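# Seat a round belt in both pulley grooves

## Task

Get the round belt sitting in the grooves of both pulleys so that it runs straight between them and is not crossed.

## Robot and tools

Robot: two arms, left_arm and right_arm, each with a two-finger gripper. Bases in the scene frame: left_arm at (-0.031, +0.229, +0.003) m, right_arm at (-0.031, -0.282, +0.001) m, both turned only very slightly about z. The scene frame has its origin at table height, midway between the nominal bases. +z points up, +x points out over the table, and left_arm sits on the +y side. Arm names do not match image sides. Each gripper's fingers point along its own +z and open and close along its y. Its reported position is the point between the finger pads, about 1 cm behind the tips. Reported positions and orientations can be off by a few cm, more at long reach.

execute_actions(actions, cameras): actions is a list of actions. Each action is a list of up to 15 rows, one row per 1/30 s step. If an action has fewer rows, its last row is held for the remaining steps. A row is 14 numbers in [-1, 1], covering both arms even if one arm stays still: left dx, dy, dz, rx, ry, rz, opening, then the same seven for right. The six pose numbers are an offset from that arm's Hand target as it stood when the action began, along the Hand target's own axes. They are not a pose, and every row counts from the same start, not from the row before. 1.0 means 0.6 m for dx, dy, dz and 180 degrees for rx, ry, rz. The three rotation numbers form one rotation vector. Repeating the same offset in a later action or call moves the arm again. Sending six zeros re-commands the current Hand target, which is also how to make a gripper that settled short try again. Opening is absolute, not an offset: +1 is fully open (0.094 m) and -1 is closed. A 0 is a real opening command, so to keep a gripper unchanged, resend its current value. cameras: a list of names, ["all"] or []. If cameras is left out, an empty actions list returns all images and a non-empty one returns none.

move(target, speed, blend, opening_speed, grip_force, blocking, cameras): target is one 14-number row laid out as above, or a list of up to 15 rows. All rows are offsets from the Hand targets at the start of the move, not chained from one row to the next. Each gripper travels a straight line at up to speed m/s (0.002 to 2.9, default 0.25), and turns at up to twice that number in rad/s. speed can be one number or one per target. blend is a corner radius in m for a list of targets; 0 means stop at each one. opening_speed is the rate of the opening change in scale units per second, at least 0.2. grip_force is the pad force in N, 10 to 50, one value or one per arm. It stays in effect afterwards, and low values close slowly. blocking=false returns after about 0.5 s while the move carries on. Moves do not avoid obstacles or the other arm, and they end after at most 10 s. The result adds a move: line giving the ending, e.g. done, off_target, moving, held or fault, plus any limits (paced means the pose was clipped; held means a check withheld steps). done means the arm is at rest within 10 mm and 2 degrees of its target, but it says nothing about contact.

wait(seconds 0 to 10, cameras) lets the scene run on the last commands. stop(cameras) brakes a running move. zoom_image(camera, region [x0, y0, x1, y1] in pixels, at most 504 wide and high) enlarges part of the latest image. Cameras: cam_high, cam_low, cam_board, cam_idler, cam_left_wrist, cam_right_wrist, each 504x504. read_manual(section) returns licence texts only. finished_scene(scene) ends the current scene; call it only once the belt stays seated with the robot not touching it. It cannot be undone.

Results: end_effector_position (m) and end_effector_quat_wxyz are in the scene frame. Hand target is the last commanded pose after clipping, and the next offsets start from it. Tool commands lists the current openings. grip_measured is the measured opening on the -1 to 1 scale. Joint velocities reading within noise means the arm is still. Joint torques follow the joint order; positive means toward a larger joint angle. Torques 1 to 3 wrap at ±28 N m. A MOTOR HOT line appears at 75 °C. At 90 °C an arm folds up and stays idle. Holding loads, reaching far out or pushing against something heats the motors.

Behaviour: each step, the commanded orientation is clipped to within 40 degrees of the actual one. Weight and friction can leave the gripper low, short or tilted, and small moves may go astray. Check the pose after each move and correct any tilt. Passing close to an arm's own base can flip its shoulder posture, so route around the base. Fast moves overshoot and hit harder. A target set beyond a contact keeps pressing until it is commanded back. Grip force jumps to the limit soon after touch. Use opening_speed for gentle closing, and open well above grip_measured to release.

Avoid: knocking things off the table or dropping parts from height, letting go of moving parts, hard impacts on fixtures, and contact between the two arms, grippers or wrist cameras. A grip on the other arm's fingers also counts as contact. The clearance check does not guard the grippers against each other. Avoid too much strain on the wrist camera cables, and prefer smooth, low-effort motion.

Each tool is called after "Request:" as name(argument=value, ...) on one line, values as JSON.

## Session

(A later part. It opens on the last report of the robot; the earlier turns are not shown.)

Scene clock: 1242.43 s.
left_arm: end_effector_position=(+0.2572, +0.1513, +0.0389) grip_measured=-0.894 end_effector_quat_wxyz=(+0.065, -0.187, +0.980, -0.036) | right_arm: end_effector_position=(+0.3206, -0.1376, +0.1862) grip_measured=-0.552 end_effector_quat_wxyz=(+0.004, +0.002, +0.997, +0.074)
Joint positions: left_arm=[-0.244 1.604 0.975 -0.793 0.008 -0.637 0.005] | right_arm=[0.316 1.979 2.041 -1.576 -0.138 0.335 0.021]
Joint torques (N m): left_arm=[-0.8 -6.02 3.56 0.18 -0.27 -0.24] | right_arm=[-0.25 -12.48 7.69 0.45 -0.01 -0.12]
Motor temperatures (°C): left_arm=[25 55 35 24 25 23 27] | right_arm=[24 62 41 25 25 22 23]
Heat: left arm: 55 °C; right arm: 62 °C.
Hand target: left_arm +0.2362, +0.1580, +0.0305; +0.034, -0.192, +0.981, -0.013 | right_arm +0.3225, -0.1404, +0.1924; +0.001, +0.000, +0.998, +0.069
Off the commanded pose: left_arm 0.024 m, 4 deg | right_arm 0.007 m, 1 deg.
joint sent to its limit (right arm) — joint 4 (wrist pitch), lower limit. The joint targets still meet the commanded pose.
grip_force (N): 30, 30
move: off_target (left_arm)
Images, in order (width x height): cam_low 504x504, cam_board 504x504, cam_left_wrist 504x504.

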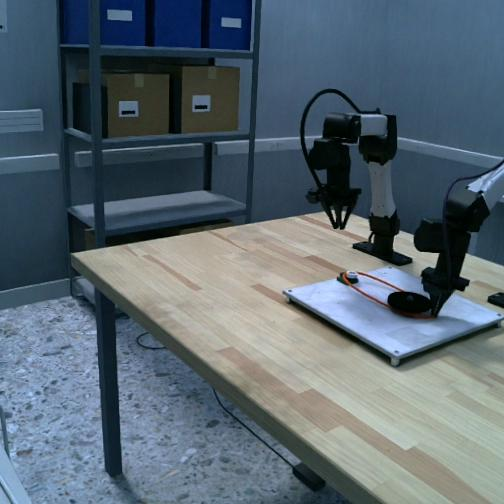

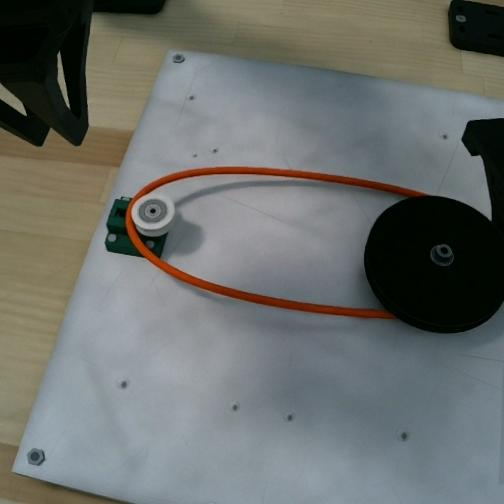

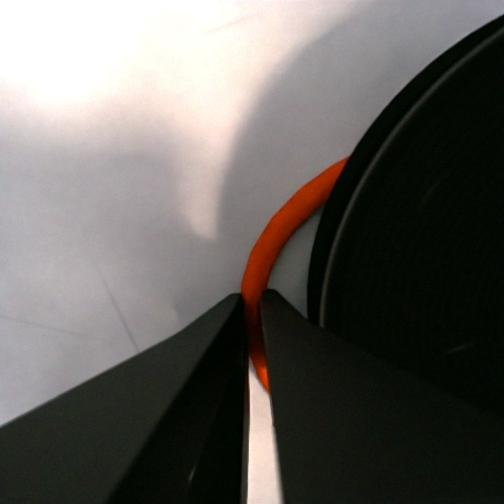

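Request:
move(target=[[0.023,0.003,-0.002,0,0,-0.07,-0.95,0,0,0,0,0,0,-0.55],[0.023,0.003,-0.045,0,0,-0.07,-0.95,0,0,0,0,0,0,-0.55]], speed=0.08, cameras=["cam_left_wrist","cam_low","cam_board"])

Request:
zoom_image(camera="cam_low", region=[370, 270, 470, 340])

Request:
zoom_image(camera="cam_board", region=[330, 150, 504, 350])

Scene clock: 1253.67 s.
left_arm: end_effector_position=(+0.2251, +0.1487, +0.0475) grip_measured=-0.894 end_effector_quat_wxyz=(+0.030, -0.292, +0.955, -0.031) | right_arm: end_effector_position=(+0.3206, -0.1376, +0.1862) grip_measured=-0.552 end_effector_quat_wxyz=(+0.004, +0.002, +0.997, +0.074)
Joint positions: left_arm=[-0.278 1.534 0.948 -0.901 0.018 -0.887 0.005] | right_arm=[0.316 1.979 2.041 -1.576 -0.138 0.335 0.021]
Joint torques (N m): left_arm=[-0.29 -7.1 7.68 0.02 -0.39 -0.23] | right_arm=[-0.29 -12.56 7.83 0.42 -0.03 -0.11]
Motor temperatures (°C): left_arm=[25 52 35 24 25 23 27] | right_arm=[24 62 41 25 25 22 23]
Heat: left arm: 52 °C; right arm: 62 °C.
Hand target: left_arm +0.2208, +0.1547, +0.0566; +0.033, -0.299, +0.954, -0.017 | right_arm +0.3225, -0.1404, +0.1924; +0.001, +0.000, +0.998, +0.069
Off the commanded pose: left_arm 0.012 m, 2 deg | right_arm 0.007 m, 1 deg.
joint sent to its limit (right arm) — joint 4 (wrist pitch), lower limit. The joint targets still meet the commanded pose.
grip_force (N): 30, 30
move: off_target (left_arm)
Images, in order (width x height): cam_low 504x504, cam_board 504x504, cam_left_wrist 504x504.

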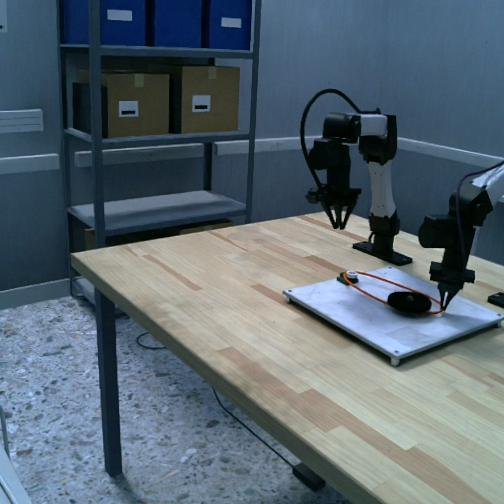

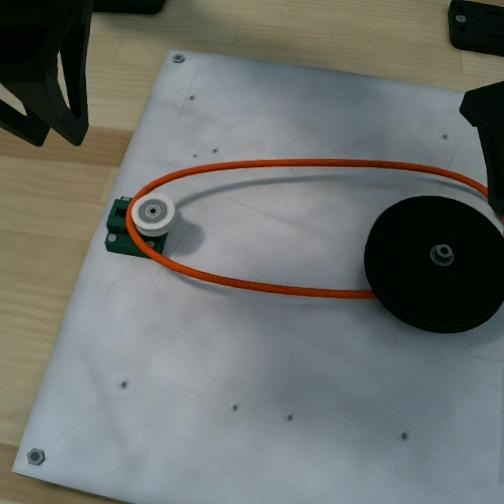

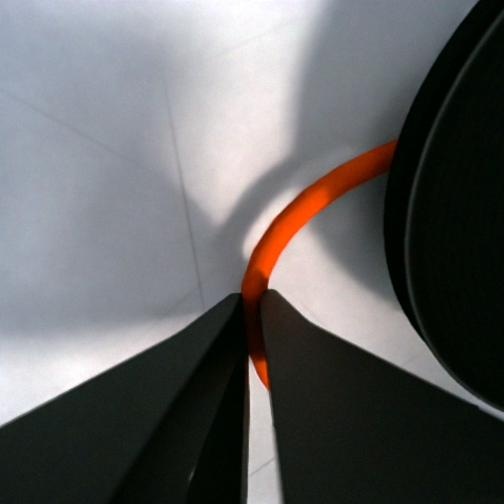

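Scaled by 5.040 from the camera's 504x504 image, which has a finer 720x720 frame.

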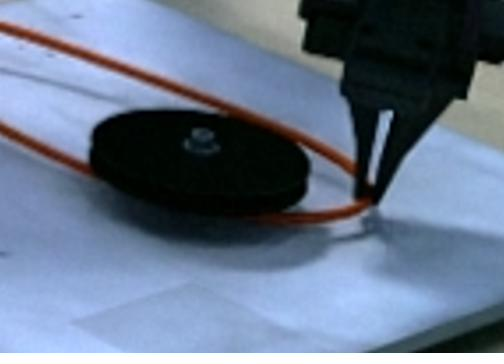

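Scaled by 2.520 from the camera's 504x504 image, which has a finer 720x720 frame.

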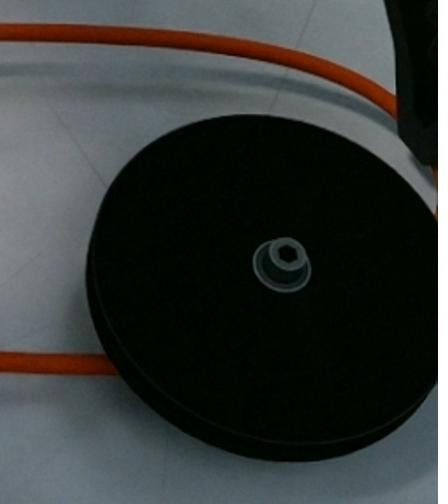

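Request:
move(target=[[-0.0185,-0.023,-0.025,0,0,0,-0.95,0,0,0,0,0,0,-0.55],[-0.065,-0.035,-0.025,0,0,0.1,-0.95,0,0,0,0,0,0,-0.55]], speed=0.08, cameras=["cam_left_wrist","cam_low","cam_board"])

Request:
zoom_image(camera="cam_low", region=[370, 270, 470, 340])

Request:
zoom_image(camera="cam_board", region=[330, 150, 504, 350])

Scene clock: 1272.37 s.
left_arm: end_effector_position=(+0.2589, +0.1539, +0.0704) grip_measured=-0.894 end_effector_quat_wxyz=(+0.031, -0.147, +0.988, -0.023) | right_arm: end_effector_position=(+0.3206, -0.1376, +0.1862) grip_measured=-0.552 end_effector_quat_wxyz=(+0.004, +0.002, +0.997, +0.074)
Joint positions: left_arm=[-0.228 1.634 1.146 -1.009 0.019 -0.539 0.005] | right_arm=[0.316 1.979 2.041 -1.576 -0.138 0.335 0.021]
Joint torques (N m): left_arm=[0.75 -5.55 8.66 0.3 -0.34 0.03] | right_arm=[-0.28 -12.37 7.8 0.42 -0.03 -0.09]
Motor temperatures (°C): left_arm=[25 52 36 24 25 23 27] | right_arm=[24 62 41 25 25 22 23]
Heat: left arm: 52 °C; right arm: 62 °C.
Hand target: left_arm +0.2635, +0.1600, +0.0746; +0.035, -0.146, +0.989, -0.011 | right_arm +0.3225, -0.1404, +0.1924; +0.001, +0.000, +0.998, +0.069
Off the commanded pose: left_arm 0.009 m, 1 deg | right_arm 0.007 m, 1 deg.
joint sent to its limit (right arm) — joint 4 (wrist pitch), lower limit. The joint targets still meet the commanded pose.
grip_force (N): 30, 30
move: done
Images, in order (width x height): cam_low 504x504, cam_board 504x504, cam_left_wrist 504x504.

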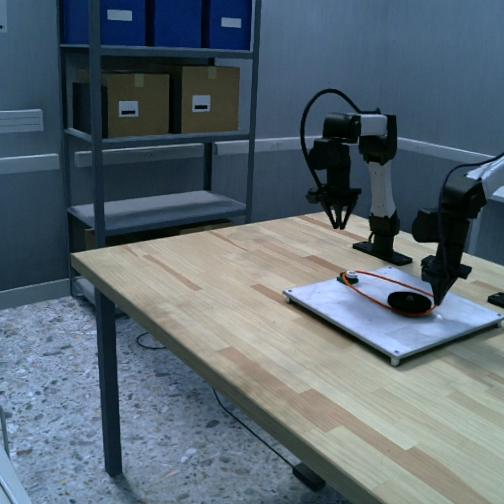

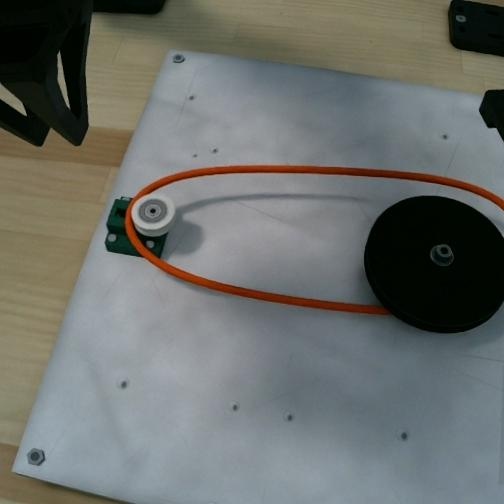

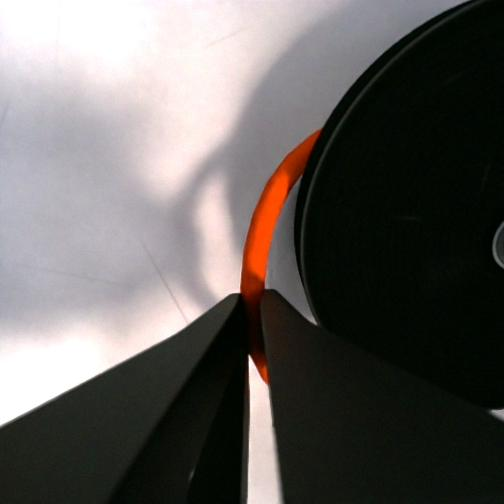

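Scaled by 5.040 from the camera's 504x504 image, which has a finer 720x720 frame.

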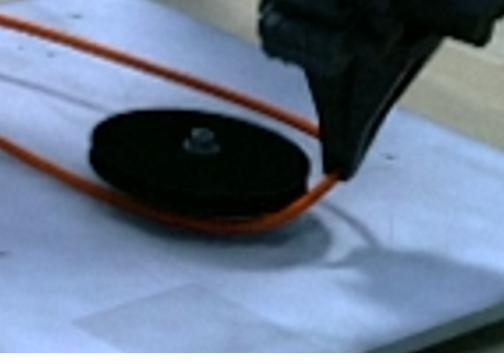

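Scaled by 2.520 from the camera's 504x504 image, which has a finer 720x720 frame.

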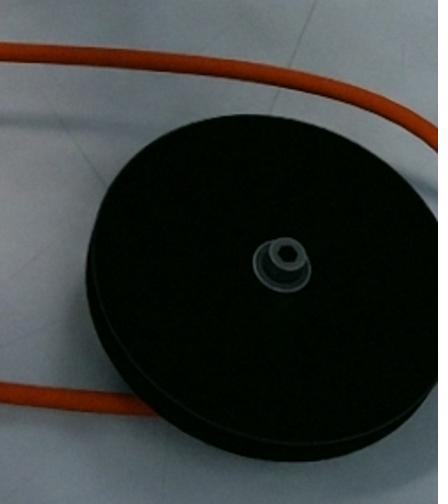

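Request:
move(target=[[-0.046,-0.019,0.013,0,0,0.09,-0.95,0,0,0,0,0,0,-0.55]], speed=0.08, cameras=["cam_left_wrist","cam_low","cam_board"])

Request:
zoom_image(camera="cam_low", region=[370, 270, 470, 340])

Request:
zoom_image(camera="cam_board", region=[330, 150, 504, 350])

Scene clock: 1282.60 s.
left_arm: end_effector_position=(+0.2870, +0.1539, +0.0660) grip_measured=-0.894 end_effector_quat_wxyz=(+0.030, -0.008, +0.999, -0.013) | right_arm: end_effector_position=(+0.3206, -0.1376, +0.1862) grip_measured=-0.552 end_effector_quat_wxyz=(+0.004, +0.002, +0.997, +0.074)
Joint positions: left_arm=[-0.212 1.748 1.258 -1.016 0.011 -0.243 0.005] | right_arm=[0.316 1.979 2.041 -1.576 -0.138 0.335 0.021]
Joint torques (N m): left_arm=[0.46 -6.12 8.58 0.4 -0.24 0.03] | right_arm=[-0.38 -12.44 7.77 0.43 -0.03 -0.11]
Motor temperatures (°C): left_arm=[25 51 37 24 25 23 27] | right_arm=[24 62 42 25 25 22 23]
Heat: left arm: 51 °C; right arm: 62 °C.
Hand target: left_arm +0.2938, +0.1569, +0.0691; +0.036, -0.005, +0.999, -0.007 | right_arm +0.3225, -0.1404, +0.1924; +0.001, +0.000, +0.998, +0.069
Off the commanded pose: left_arm 0.008 m, 1 deg | right_arm 0.007 m, 1 deg.
joint sent to its limit (right arm) — joint 4 (wrist pitch), lower limit. The joint targets still meet the commanded pose.
grip_force (N): 30, 30
move: done
Images, in order (width x height): cam_low 504x504, cam_board 504x504, cam_left_wrist 504x504.

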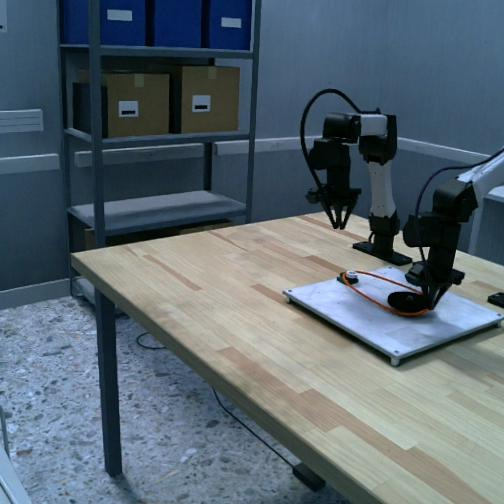

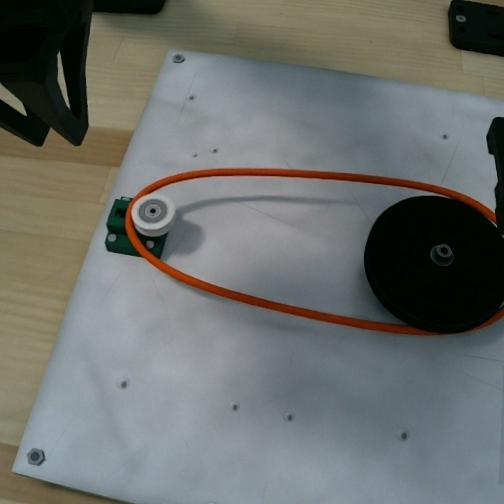

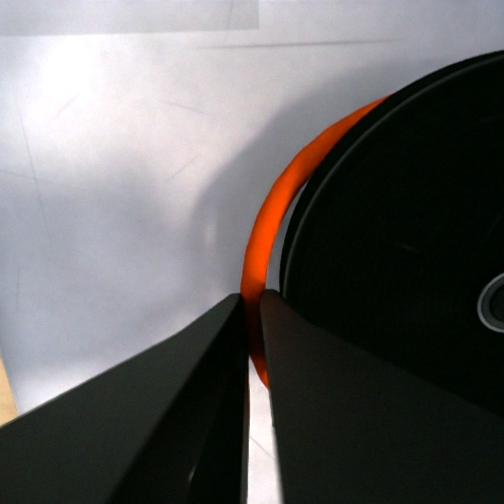

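Scaled by 5.040 from the camera's 504x504 image, which has a finer 720x720 frame.

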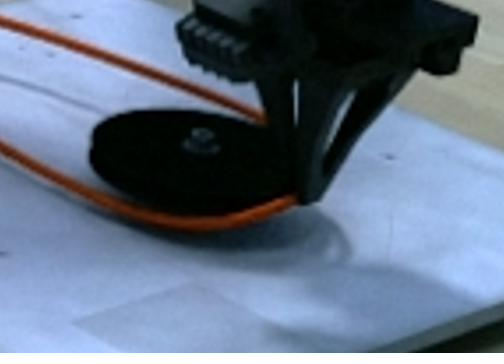

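Scaled by 2.520 from the camera's 504x504 image, which has a finer 720x720 frame.

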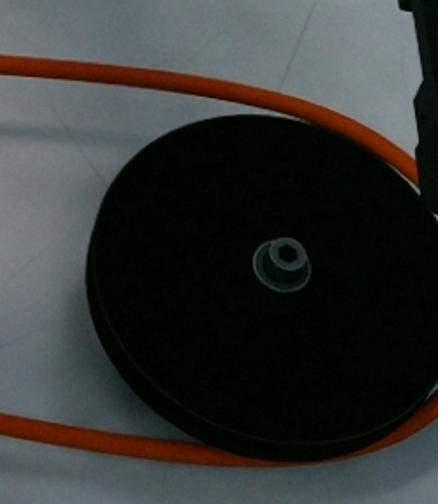

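Request:
move(target=[[-0.028,-0.008,0.0,0,-0.05,0,-0.95,0,0,0,0,0,0,-0.55],[-0.008,-0.010,0.008,0,-0.05,0,-0.95,0,0,0,0,0,0,-0.55]], speed=0.08, cameras=["cam_left_wrist","cam_low","cam_board"])

Request:
zoom_image(camera="cam_low", region=[370, 270, 470, 340])

Request:
zoom_image(camera="cam_board", region=[330, 150, 504, 350])

Scene clock: 1295.73 s.
left_arm: end_effector_position=(+0.2887, +0.1539, +0.0557) grip_measured=-0.894 end_effector_quat_wxyz=(+0.081, -0.002, +0.997, -0.003) | right_arm: end_effector_position=(+0.3206, -0.1376, +0.1862) grip_measured=-0.552 end_effector_quat_wxyz=(+0.004, +0.002, +0.997, +0.074)
Joint positions: left_arm=[-0.235 1.684 1.13 -0.859 -0.035 -0.251 0.005] | right_arm=[0.316 1.979 2.041 -1.576 -0.138 0.335 0.021]
Joint torques (N m): left_arm=[-0.91 -8.85 5.78 1.07 -0.23 -0.22] | right_arm=[-0.23 -12.53 7.76 0.43 -0.04 -0.11]
Motor temperatures (°C): left_arm=[25 51 37 24 25 23 27] | right_arm=[24 62 42 25 25 22 23]
Heat: left arm: 51 °C; right arm: 62 °C.
Hand target: left_arm +0.2990, +0.1509, +0.0647; +0.114, -0.005, +0.993, -0.006 | right_arm +0.3225, -0.1404, +0.1924; +0.001, +0.000, +0.998, +0.069
Off the commanded pose: left_arm 0.014 m, 4 deg | right_arm 0.007 m, 1 deg.
joint sent to its limit (right arm) — joint 4 (wrist pitch), lower limit. The joint targets still meet the commanded pose.
grip_force (N): 30, 30
move: off_target (left_arm)
Images, in order (width x height): cam_low 504x504, cam_board 504x504, cam_left_wrist 504x504.

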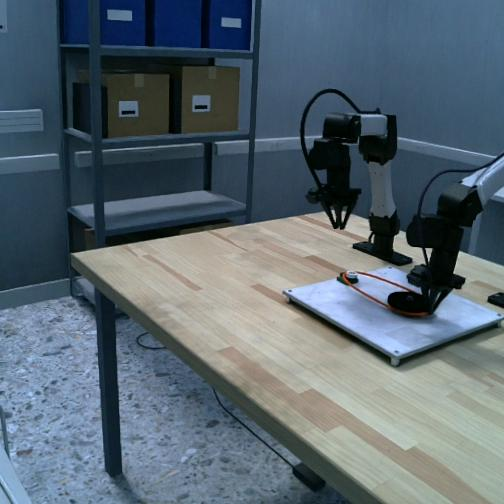

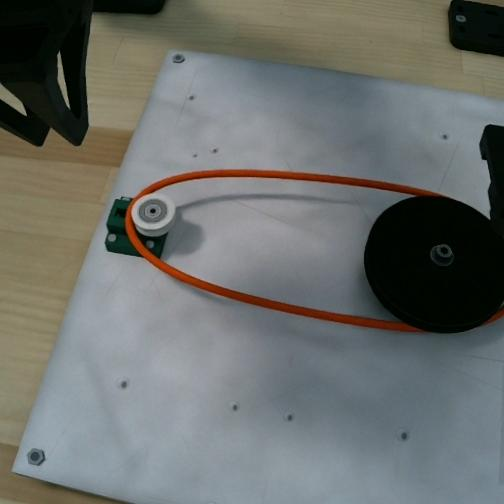

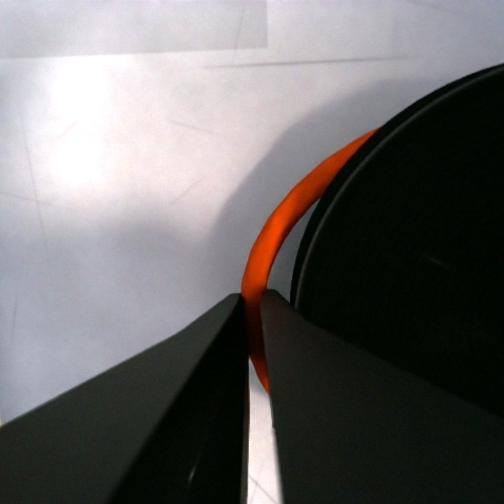

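Scaled by 5.040 from the camera's 504x504 image, which has a finer 720x720 frame.

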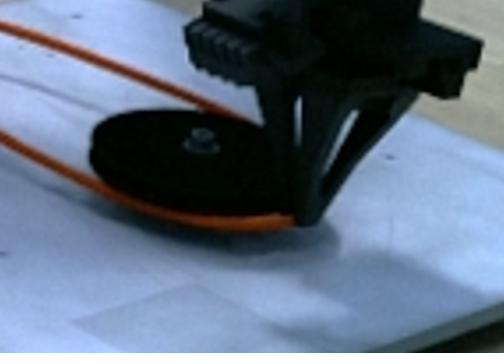

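Scaled by 2.520 from the camera's 504x504 image, which has a finer 720x720 frame.

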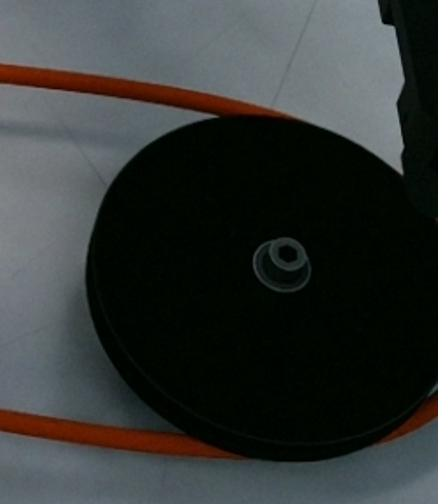

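Request:
move(target=[[-0.022,-0.004,-0.006,0,0,0,-0.95,0,0,0,0,0,0,-0.55],[-0.015,-0.004,-0.016,0,0,0,-0.95,0,0,0,0,0,0,-0.55]], speed=0.08, cameras=["cam_left_wrist","cam_low","cam_board"])

Request:
zoom_image(camera="cam_low", region=[370, 270, 470, 340])

Request:
zoom_image(camera="cam_board", region=[330, 150, 504, 350])

Scene clock: 1303.97 s.
left_arm: end_effector_position=(+0.2966, +0.1526, +0.0646) grip_measured=-0.894 end_effector_quat_wxyz=(+0.092, -0.002, +0.996, -0.003) | right_arm: end_effector_position=(+0.3206, -0.1376, +0.1862) grip_measured=-0.552 end_effector_quat_wxyz=(+0.004, +0.002, +0.997, +0.074)
Joint positions: left_arm=[-0.236 1.684 1.163 -0.869 -0.041 -0.251 0.005] | right_arm=[0.316 1.979 2.041 -1.576 -0.138 0.335 0.021]
Joint torques (N m): left_arm=[-0.96 -7.91 8.51 0.75 -0.18 -0.24] | right_arm=[-0.47 -12.49 7.76 0.46 -0.08 -0.11]
Motor temperatures (°C): left_arm=[25 51 38 25 25 23 27] | right_arm=[24 62 42 25 25 22 23]
Heat: left arm: 51 °C; right arm: 62 °C.
Hand target: left_arm +0.3057, +0.1487, +0.0761; +0.114, -0.006, +0.993, -0.006 | right_arm +0.3225, -0.1404, +0.1924; +0.001, +0.000, +0.998, +0.069
Off the commanded pose: left_arm 0.015 m, 3 deg | right_arm 0.007 m, 1 deg.
joint sent to its limit (right arm) — joint 4 (wrist pitch), lower limit. The joint targets still meet the commanded pose.
grip_force (N): 30, 30
move: off_target (left_arm)
Images, in order (width x height): cam_low 504x504, cam_board 504x504, cam_left_wrist 504x504.

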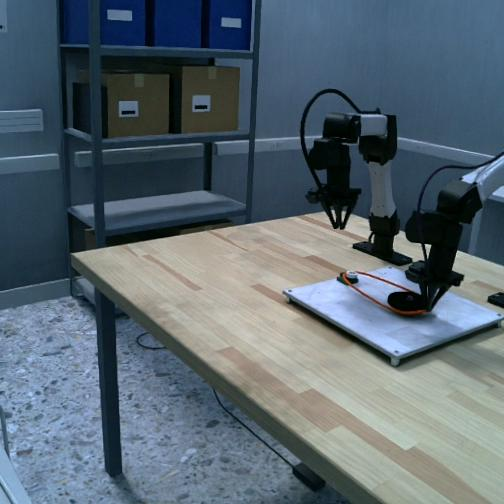

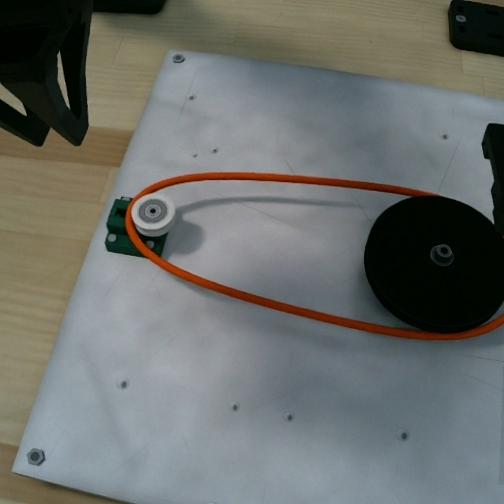

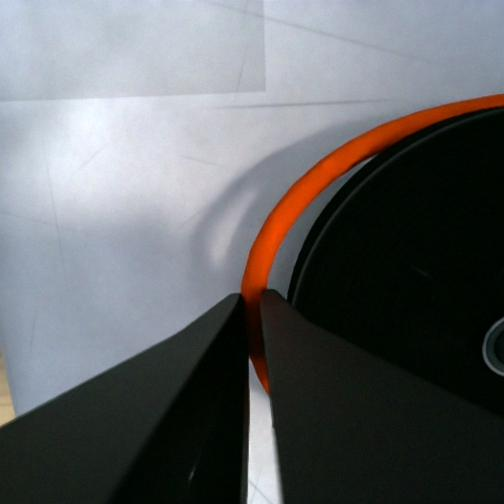

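Scaled by 5.040 from the camera's 504x504 image, which has a finer 720x720 frame.

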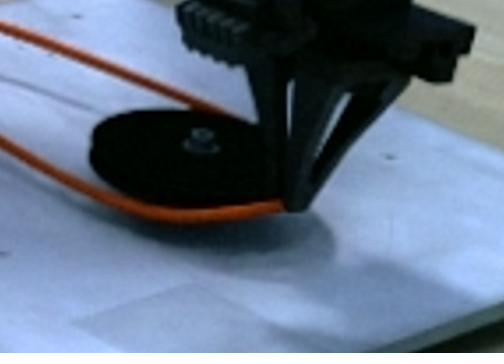

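Scaled by 2.520 from the camera's 504x504 image, which has a finer 720x720 frame.

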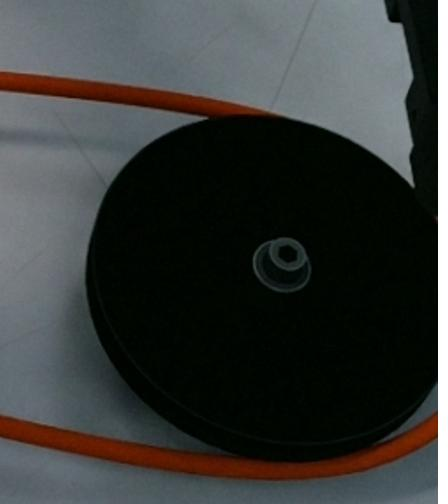

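Request:
move(target=[[0.003,0.003,0.0,0.14,0,0,-0.95,0,0,0,0,0,0,-0.55]], speed=0.08, cameras=["cam_left_wrist","cam_low","cam_board"])

Request:
zoom_image(camera="cam_low", region=[370, 270, 470, 340])

Request:
zoom_image(camera="cam_board", region=[330, 150, 504, 350])

Scene clock: 1324.57 s.
left_arm: end_effector_position=(+0.2932, +0.1535, +0.0663) grip_measured=-0.894 end_effector_quat_wxyz=(+0.082, +0.009, +0.974, -0.209) | right_arm: end_effector_position=(+0.3206, -0.1376, +0.1862) grip_measured=-0.552 end_effector_quat_wxyz=(+0.004, +0.002, +0.997, +0.074)
Joint positions: left_arm=[0 1.669 1.093 -0.815 0.419 -0.035 0.005] | right_arm=[0.316 1.979 2.041 -1.576 -0.138 0.335 0.021]
Joint torques (N m): left_arm=[0.34 -7.99 6.42 1.06 0.45 0.06] | right_arm=[-0.43 -12.57 7.83 0.46 -0.03 -0.15]
Motor temperatures (°C): left_arm=[25 52 38 25 25 23 27] | right_arm=[24 63 42 25 25 22 23]
Heat: left arm: 52 °C; right arm: 63 °C.
Hand target: left_arm +0.3039, +0.1505, +0.0757; +0.113, +0.020, +0.968, -0.223 | right_arm +0.3225, -0.1404, +0.1924; +0.001, +0.000, +0.998, +0.069
Off the commanded pose: left_arm 0.015 m, 4 deg | right_arm 0.007 m, 1 deg.
joint sent to its limit (right arm) — joint 4 (wrist pitch), lower limit. The joint targets still meet the commanded pose.
grip_force (N): 30, 30
move: off_target (left_arm)
Images, in order (width x height): cam_low 504x504, cam_board 504x504, cam_left_wrist 504x504.

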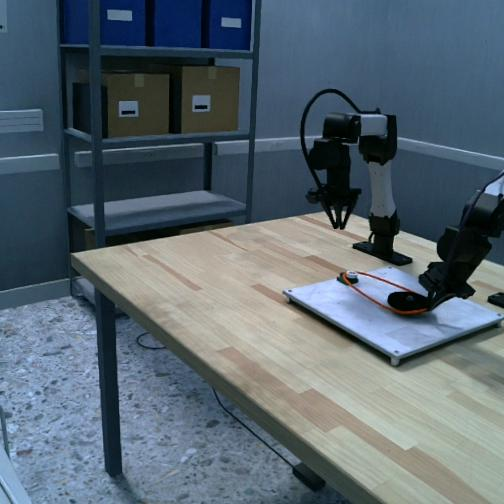

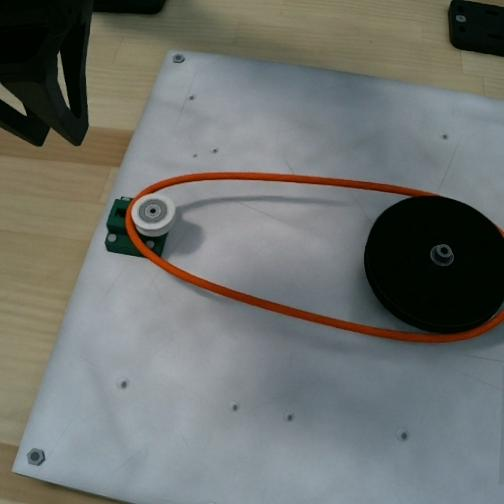

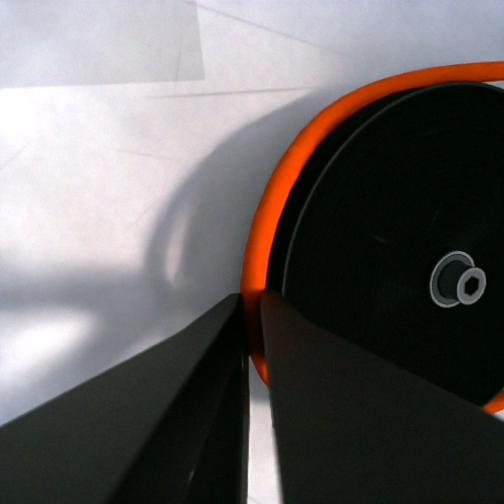

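Scaled by 5.040 from the camera's 504x504 image, which has a finer 720x720 frame.

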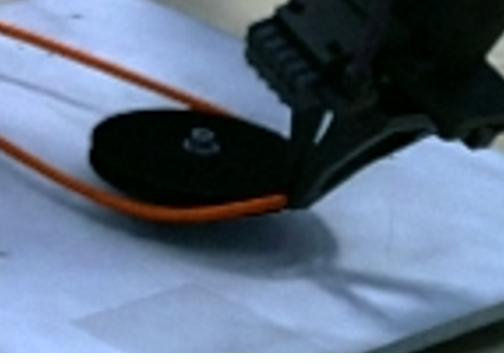

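Scaled by 2.520 from the camera's 504x504 image, which has a finer 720x720 frame.

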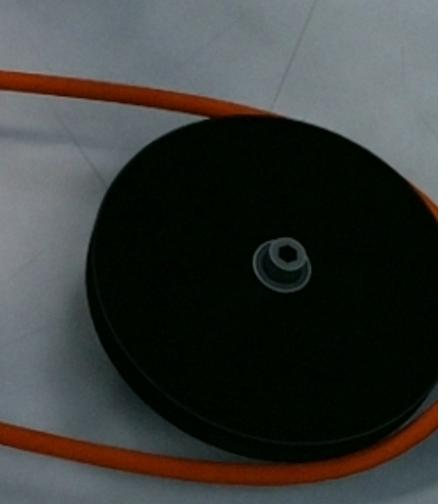

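Request:
move(target=[[0.004,0.003,0.0135,0,0,0,-0.95,0,0,0,0,0,0,-0.55]], speed=0.08, cameras=["cam_left_wrist","cam_low","cam_board"])

Request:
zoom_image(camera="cam_low", region=[370, 270, 470, 340])

Request:
zoom_image(camera="cam_board", region=[330, 150, 504, 350])

Scene clock: 1339.87 s.
left_arm: end_effector_position=(+0.2947, +0.1527, +0.0621) grip_measured=-0.894 end_effector_quat_wxyz=(+0.090, +0.011, +0.973, -0.211) | right_arm: end_effector_position=(+0.3206, -0.1376, +0.1862) grip_measured=-0.552 end_effector_quat_wxyz=(+0.004, +0.002, +0.997, +0.074)
Joint positions: left_arm=[0 1.669 1.071 -0.778 0.424 -0.034 0.005] | right_arm=[0.316 1.979 2.041 -1.576 -0.138 0.335 0.021]
Joint torques (N m): left_arm=[-0.34 -7.17 5.96 1.08 0.39 -0.03] | right_arm=[-0.31 -12.4 7.79 0.43 -0.03 -0.17]
Motor temperatures (°C): left_arm=[25 54 39 26 25 23 27] | right_arm=[24 63 42 25 25 22 23]
Heat: left arm: 54 °C; right arm: 63 °C.
Hand target: left_arm +0.3033, +0.1486, +0.0672; +0.113, +0.020, +0.968, -0.223 | right_arm +0.3225, -0.1404, +0.1924; +0.001, +0.000, +0.998, +0.069
Off the commanded pose: left_arm 0.011 m, 3 deg | right_arm 0.007 m, 1 deg.
joint sent to its limit (right arm) — joint 4 (wrist pitch), lower limit. The joint targets still meet the commanded pose.
grip_force (N): 30, 30
move: off_target (left_arm)
Images, in order (width x height): cam_low 504x504, cam_board 504x504, cam_left_wrist 504x504.

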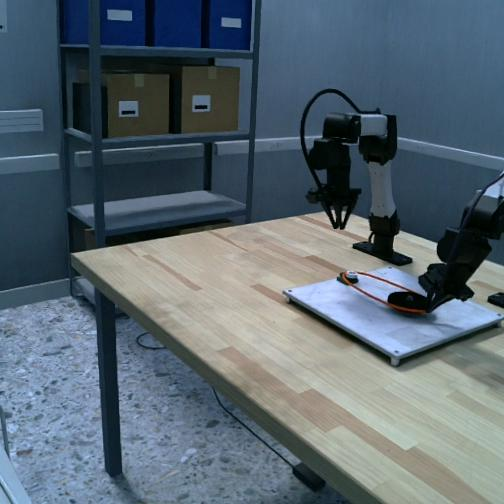

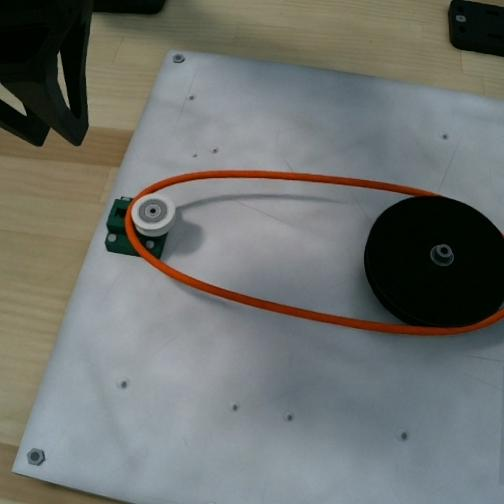

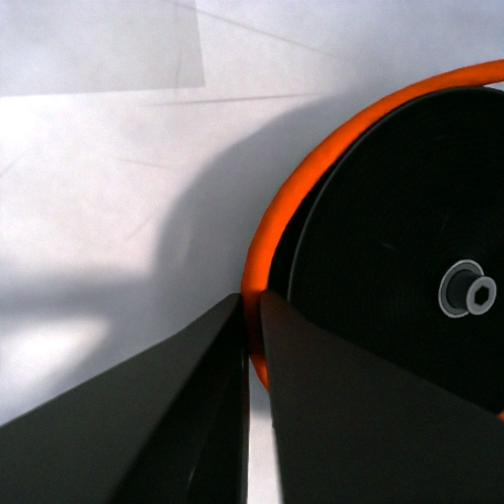

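Scaled by 5.040 from the camera's 504x504 image, which has a finer 720x720 frame.

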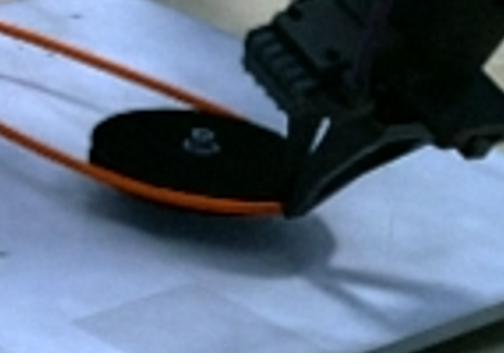

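Scaled by 2.520 from the camera's 504x504 image, which has a finer 720x720 frame.

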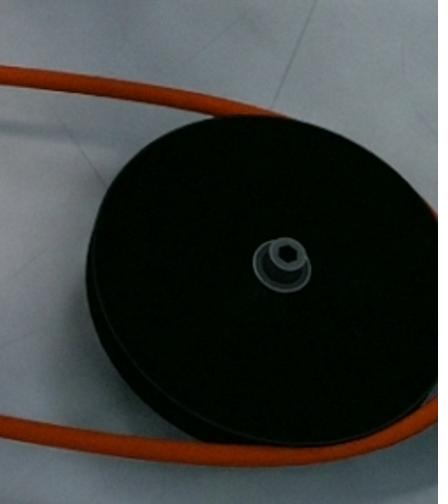

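Request:
move(target=[[0,0.002,0.0,0,0,0,-0.78,0,0,0,0,0,0,-0.55]], speed=0.05, cameras=["cam_left_wrist","cam_low"])

Request:
zoom_image(camera="cam_low", region=[370, 270, 470, 340])

Request:
zoom_image(camera="cam_left_wrist", region=[150, 60, 500, 410])

Scene clock: 1348.57 s.
left_arm: end_effector_position=(+0.2950, +0.1544, +0.0615) grip_measured=-0.782 end_effector_quat_wxyz=(+0.090, +0.010, +0.974, -0.208) | right_arm: end_effector_position=(+0.3206, -0.1376, +0.1862) grip_measured=-0.552 end_effector_quat_wxyz=(+0.004, +0.002, +0.997, +0.074)
Joint positions: left_arm=[0.002 1.669 1.07 -0.777 0.417 -0.034 0.01] | right_arm=[0.316 1.979 2.041 -1.576 -0.138 0.335 0.021]
Joint torques (N m): left_arm=[-0.16 -7.04 5.97 1.09 0.48 0.01] | right_arm=[-0.4 -12.57 7.82 0.44 -0.02 -0.11]
Motor temperatures (°C): left_arm=[25 54 39 26 25 23 27] | right_arm=[24 63 42 25 25 22 23]
Heat: left arm: 54 °C; right arm: 63 °C.
Hand target: left_arm +0.3034, +0.1496, +0.0667; +0.113, +0.019, +0.968, -0.223 | right_arm +0.3225, -0.1404, +0.1924; +0.001, +0.000, +0.998, +0.069
Off the commanded pose: left_arm 0.011 m, 3 deg | right_arm 0.007 m, 1 deg.
joint sent to its limit (right arm) — joint 4 (wrist pitch), lower limit. The joint targets still meet the commanded pose.
grip_force (N): 30, 30
move: off_target (left_arm)
Images, in order (width x height): cam_low 504x504, cam_left_wrist 504x504.

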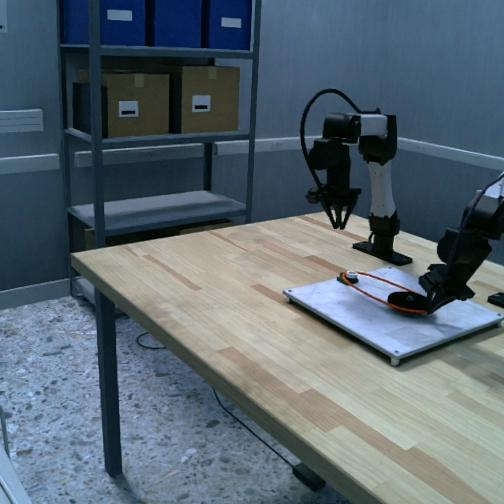

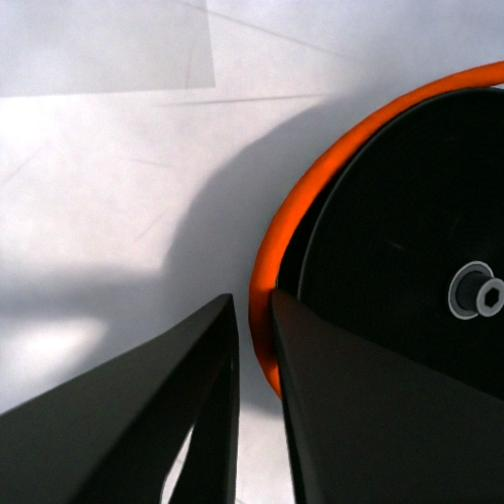

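Scaled by 5.040 from the camera's 504x504 image, which has a finer 720x720 frame.

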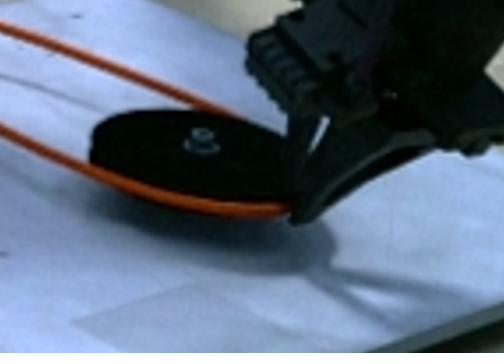

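Scaled by 1.440 from the camera's 504x504 image, which has a finer 720x720 frame.

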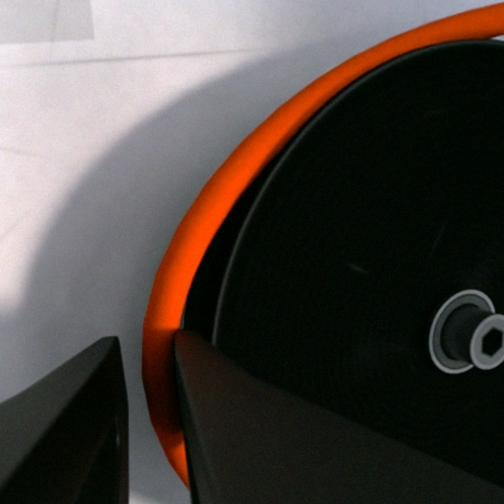

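Request:
move(target=[[0,0.002,-0.03,0,0,0,-0.78,0,0,0,0,0,0,-0.55]], speed=0.25, cameras=["cam_left_wrist","cam_low","cam_board"])

Request:
zoom_image(camera="cam_low", region=[370, 270, 470, 340])

Request:
zoom_image(camera="cam_left_wrist", region=[150, 60, 500, 410])

Scene clock: 1356.17 s.
left_arm: end_effector_position=(+0.2921, +0.1579, +0.0626) grip_measured=-0.782 end_effector_quat_wxyz=(+0.086, +0.010, +0.972, -0.219) | right_arm: end_effector_position=(+0.3206, -0.1376, +0.1862) grip_measured=-0.552 end_effector_quat_wxyz=(+0.004, +0.002, +0.997, +0.074)
Joint positions: left_arm=[0.025 1.669 1.07 -0.796 0.443 -0.009 0.01] | right_arm=[0.316 1.979 2.041 -1.576 -0.138 0.335 0.021]
Joint torques (N m): left_arm=[0.47 -9.43 8.79 0.54 0.28 0.04] | right_arm=[-0.24 -12.6 7.84 0.45 -0.05 -0.13]
Motor temperatures (°C): left_arm=[25 54 39 26 25 23 27] | right_arm=[24 63 42 25 25 22 23]
Heat: left arm: 54 °C; right arm: 63 °C.
Hand target: left_arm +0.2998, +0.1586, +0.0820; +0.113, +0.019, +0.968, -0.223 | right_arm +0.3225, -0.1404, +0.1924; +0.001, +0.000, +0.998, +0.069
Off the commanded pose: left_arm 0.021 m, 3 deg | right_arm 0.007 m, 1 deg.
joint sent to its limit (right arm) — joint 4 (wrist pitch), lower limit. The joint targets still meet the commanded pose.
grip_force (N): 30, 30
move: off_target (left_arm)
Images, in order (width x height): cam_low 504x504, cam_board 504x504, cam_left_wrist 504x504.

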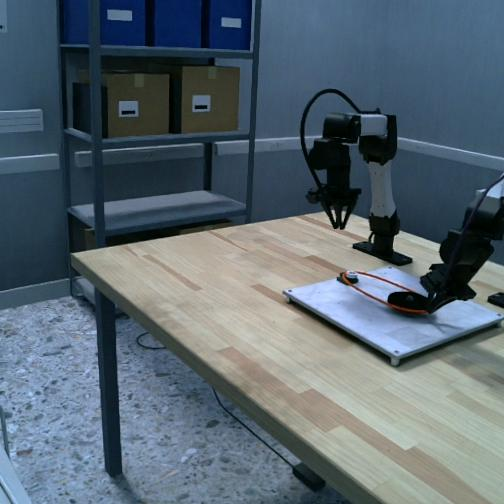

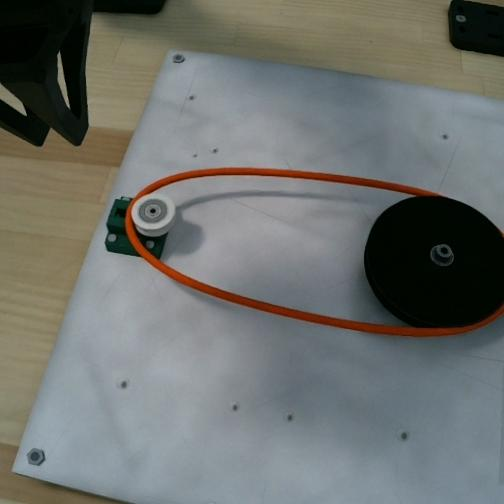

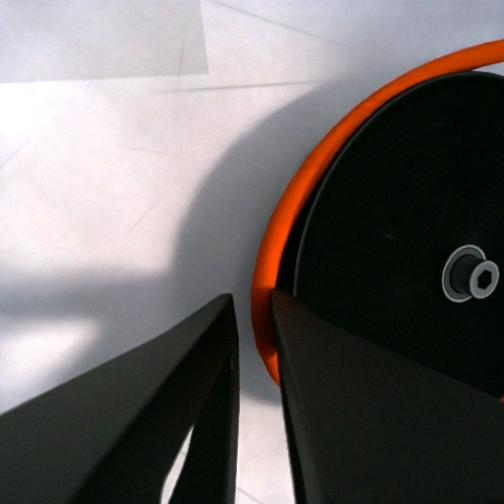

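Scaled by 5.040 from the camera's 504x504 image, which has a finer 720x720 frame.

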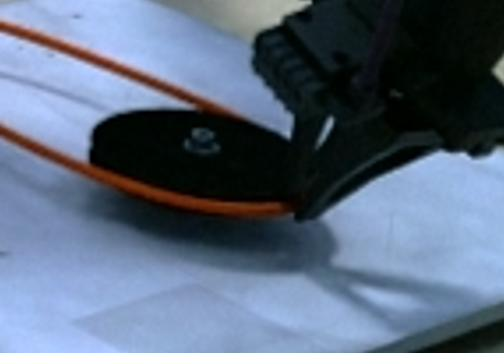

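Scaled by 1.440 from the camera's 504x504 image, which has a finer 720x720 frame.

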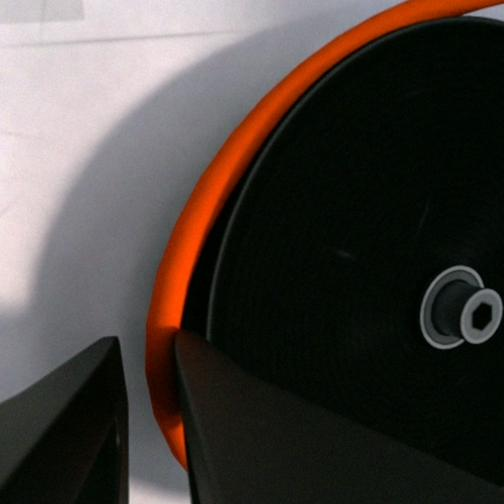

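Request:
move(target=[[0,-0.006,-0.03,0,0,0,-0.78,0,0,0,0,0,0,-0.55]], speed=0.3, cameras=["cam_left_wrist","cam_low","cam_board","cam_idler"])

Request:
zoom_image(camera="cam_low", region=[370, 270, 470, 340])

Request:
zoom_image(camera="cam_left_wrist", region=[150, 60, 500, 410])

Scene clock: 1364.30 s.
left_arm: end_effector_position=(+0.2914, +0.1630, +0.0848) grip_measured=-0.782 end_effector_quat_wxyz=(+0.094, +0.012, +0.971, -0.219) | right_arm: end_effector_position=(+0.3206, -0.1376, +0.1862) grip_measured=-0.552 end_effector_quat_wxyz=(+0.004, +0.002, +0.997, +0.074)
Joint positions: left_arm=[0.043 1.629 1.117 -0.874 0.447 0.01 0.01] | right_arm=[0.316 1.979 2.041 -1.576 -0.138 0.335 0.021]
Joint torques (N m): left_arm=[0.31 -8.38 8.38 0.57 0.3 0.07] | right_arm=[-0.27 -12.78 7.99 0.45 -0.01 -0.11]
Motor temperatures (°C): left_arm=[25 56 41 26 25 23 27] | right_arm=[24 63 42 25 25 22 23]
Heat: left arm: 56 °C; right arm: 63 °C.
Hand target: left_arm +0.2958, +0.1632, +0.0993; +0.113, +0.020, +0.968, -0.223 | right_arm +0.3225, -0.1404, +0.1924; +0.001, +0.000, +0.998, +0.069
Off the commanded pose: left_arm 0.015 m, 2 deg | right_arm 0.007 m, 1 deg.
joint sent to its limit (right arm) — joint 4 (wrist pitch), lower limit. The joint targets still meet the commanded pose.
grip_force (N): 30, 30
move: off_target (left_arm)
Images, in order (width x height): cam_low 504x504, cam_board 504x504, cam_idler 504x504, cam_left_wrist 504x504.

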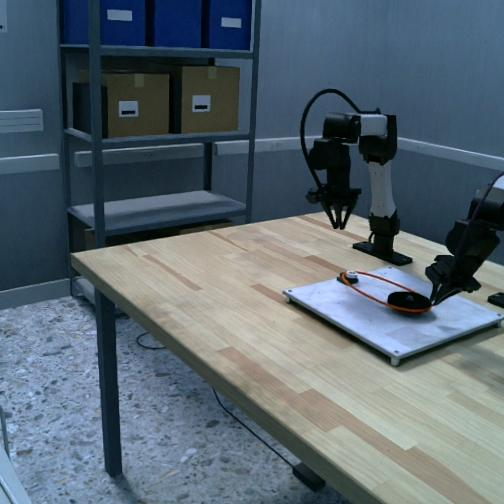

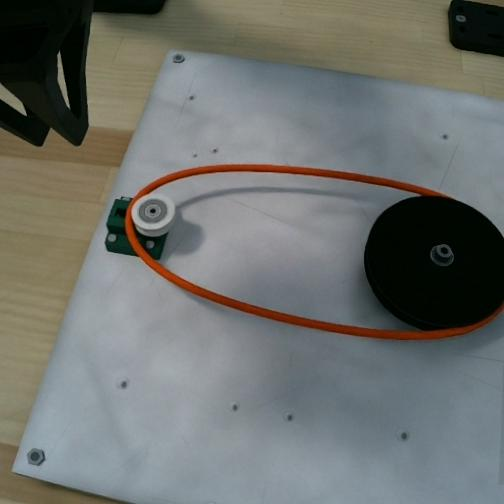

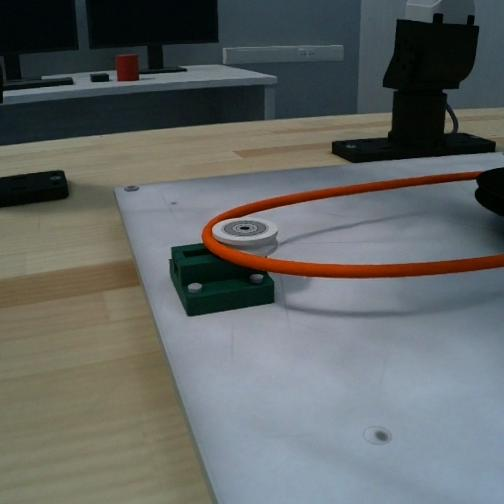

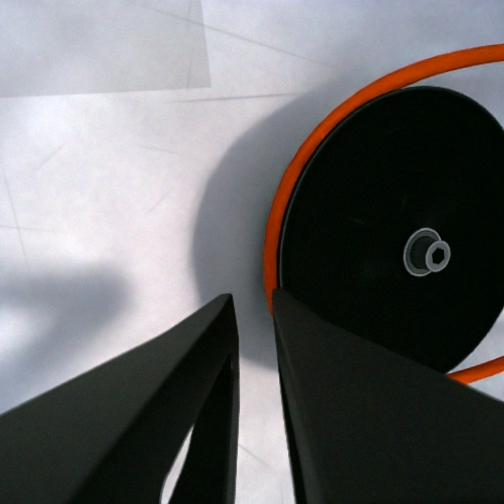

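Scaled by 5.040 from the camera's 504x504 image, which has a finer 720x720 frame.

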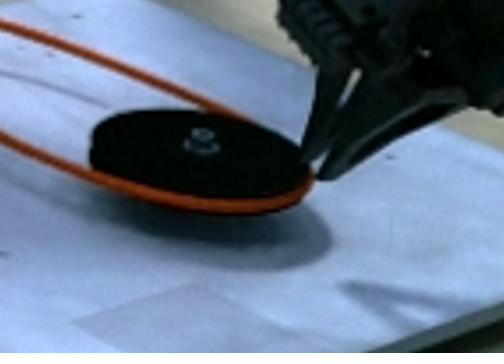

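Scaled by 1.440 from the camera's 504x504 image, which has a finer 720x720 frame.

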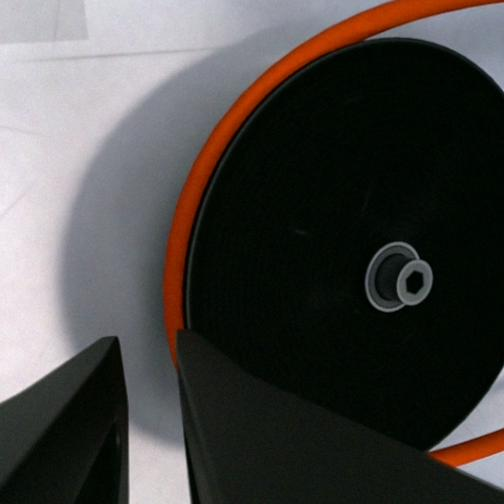

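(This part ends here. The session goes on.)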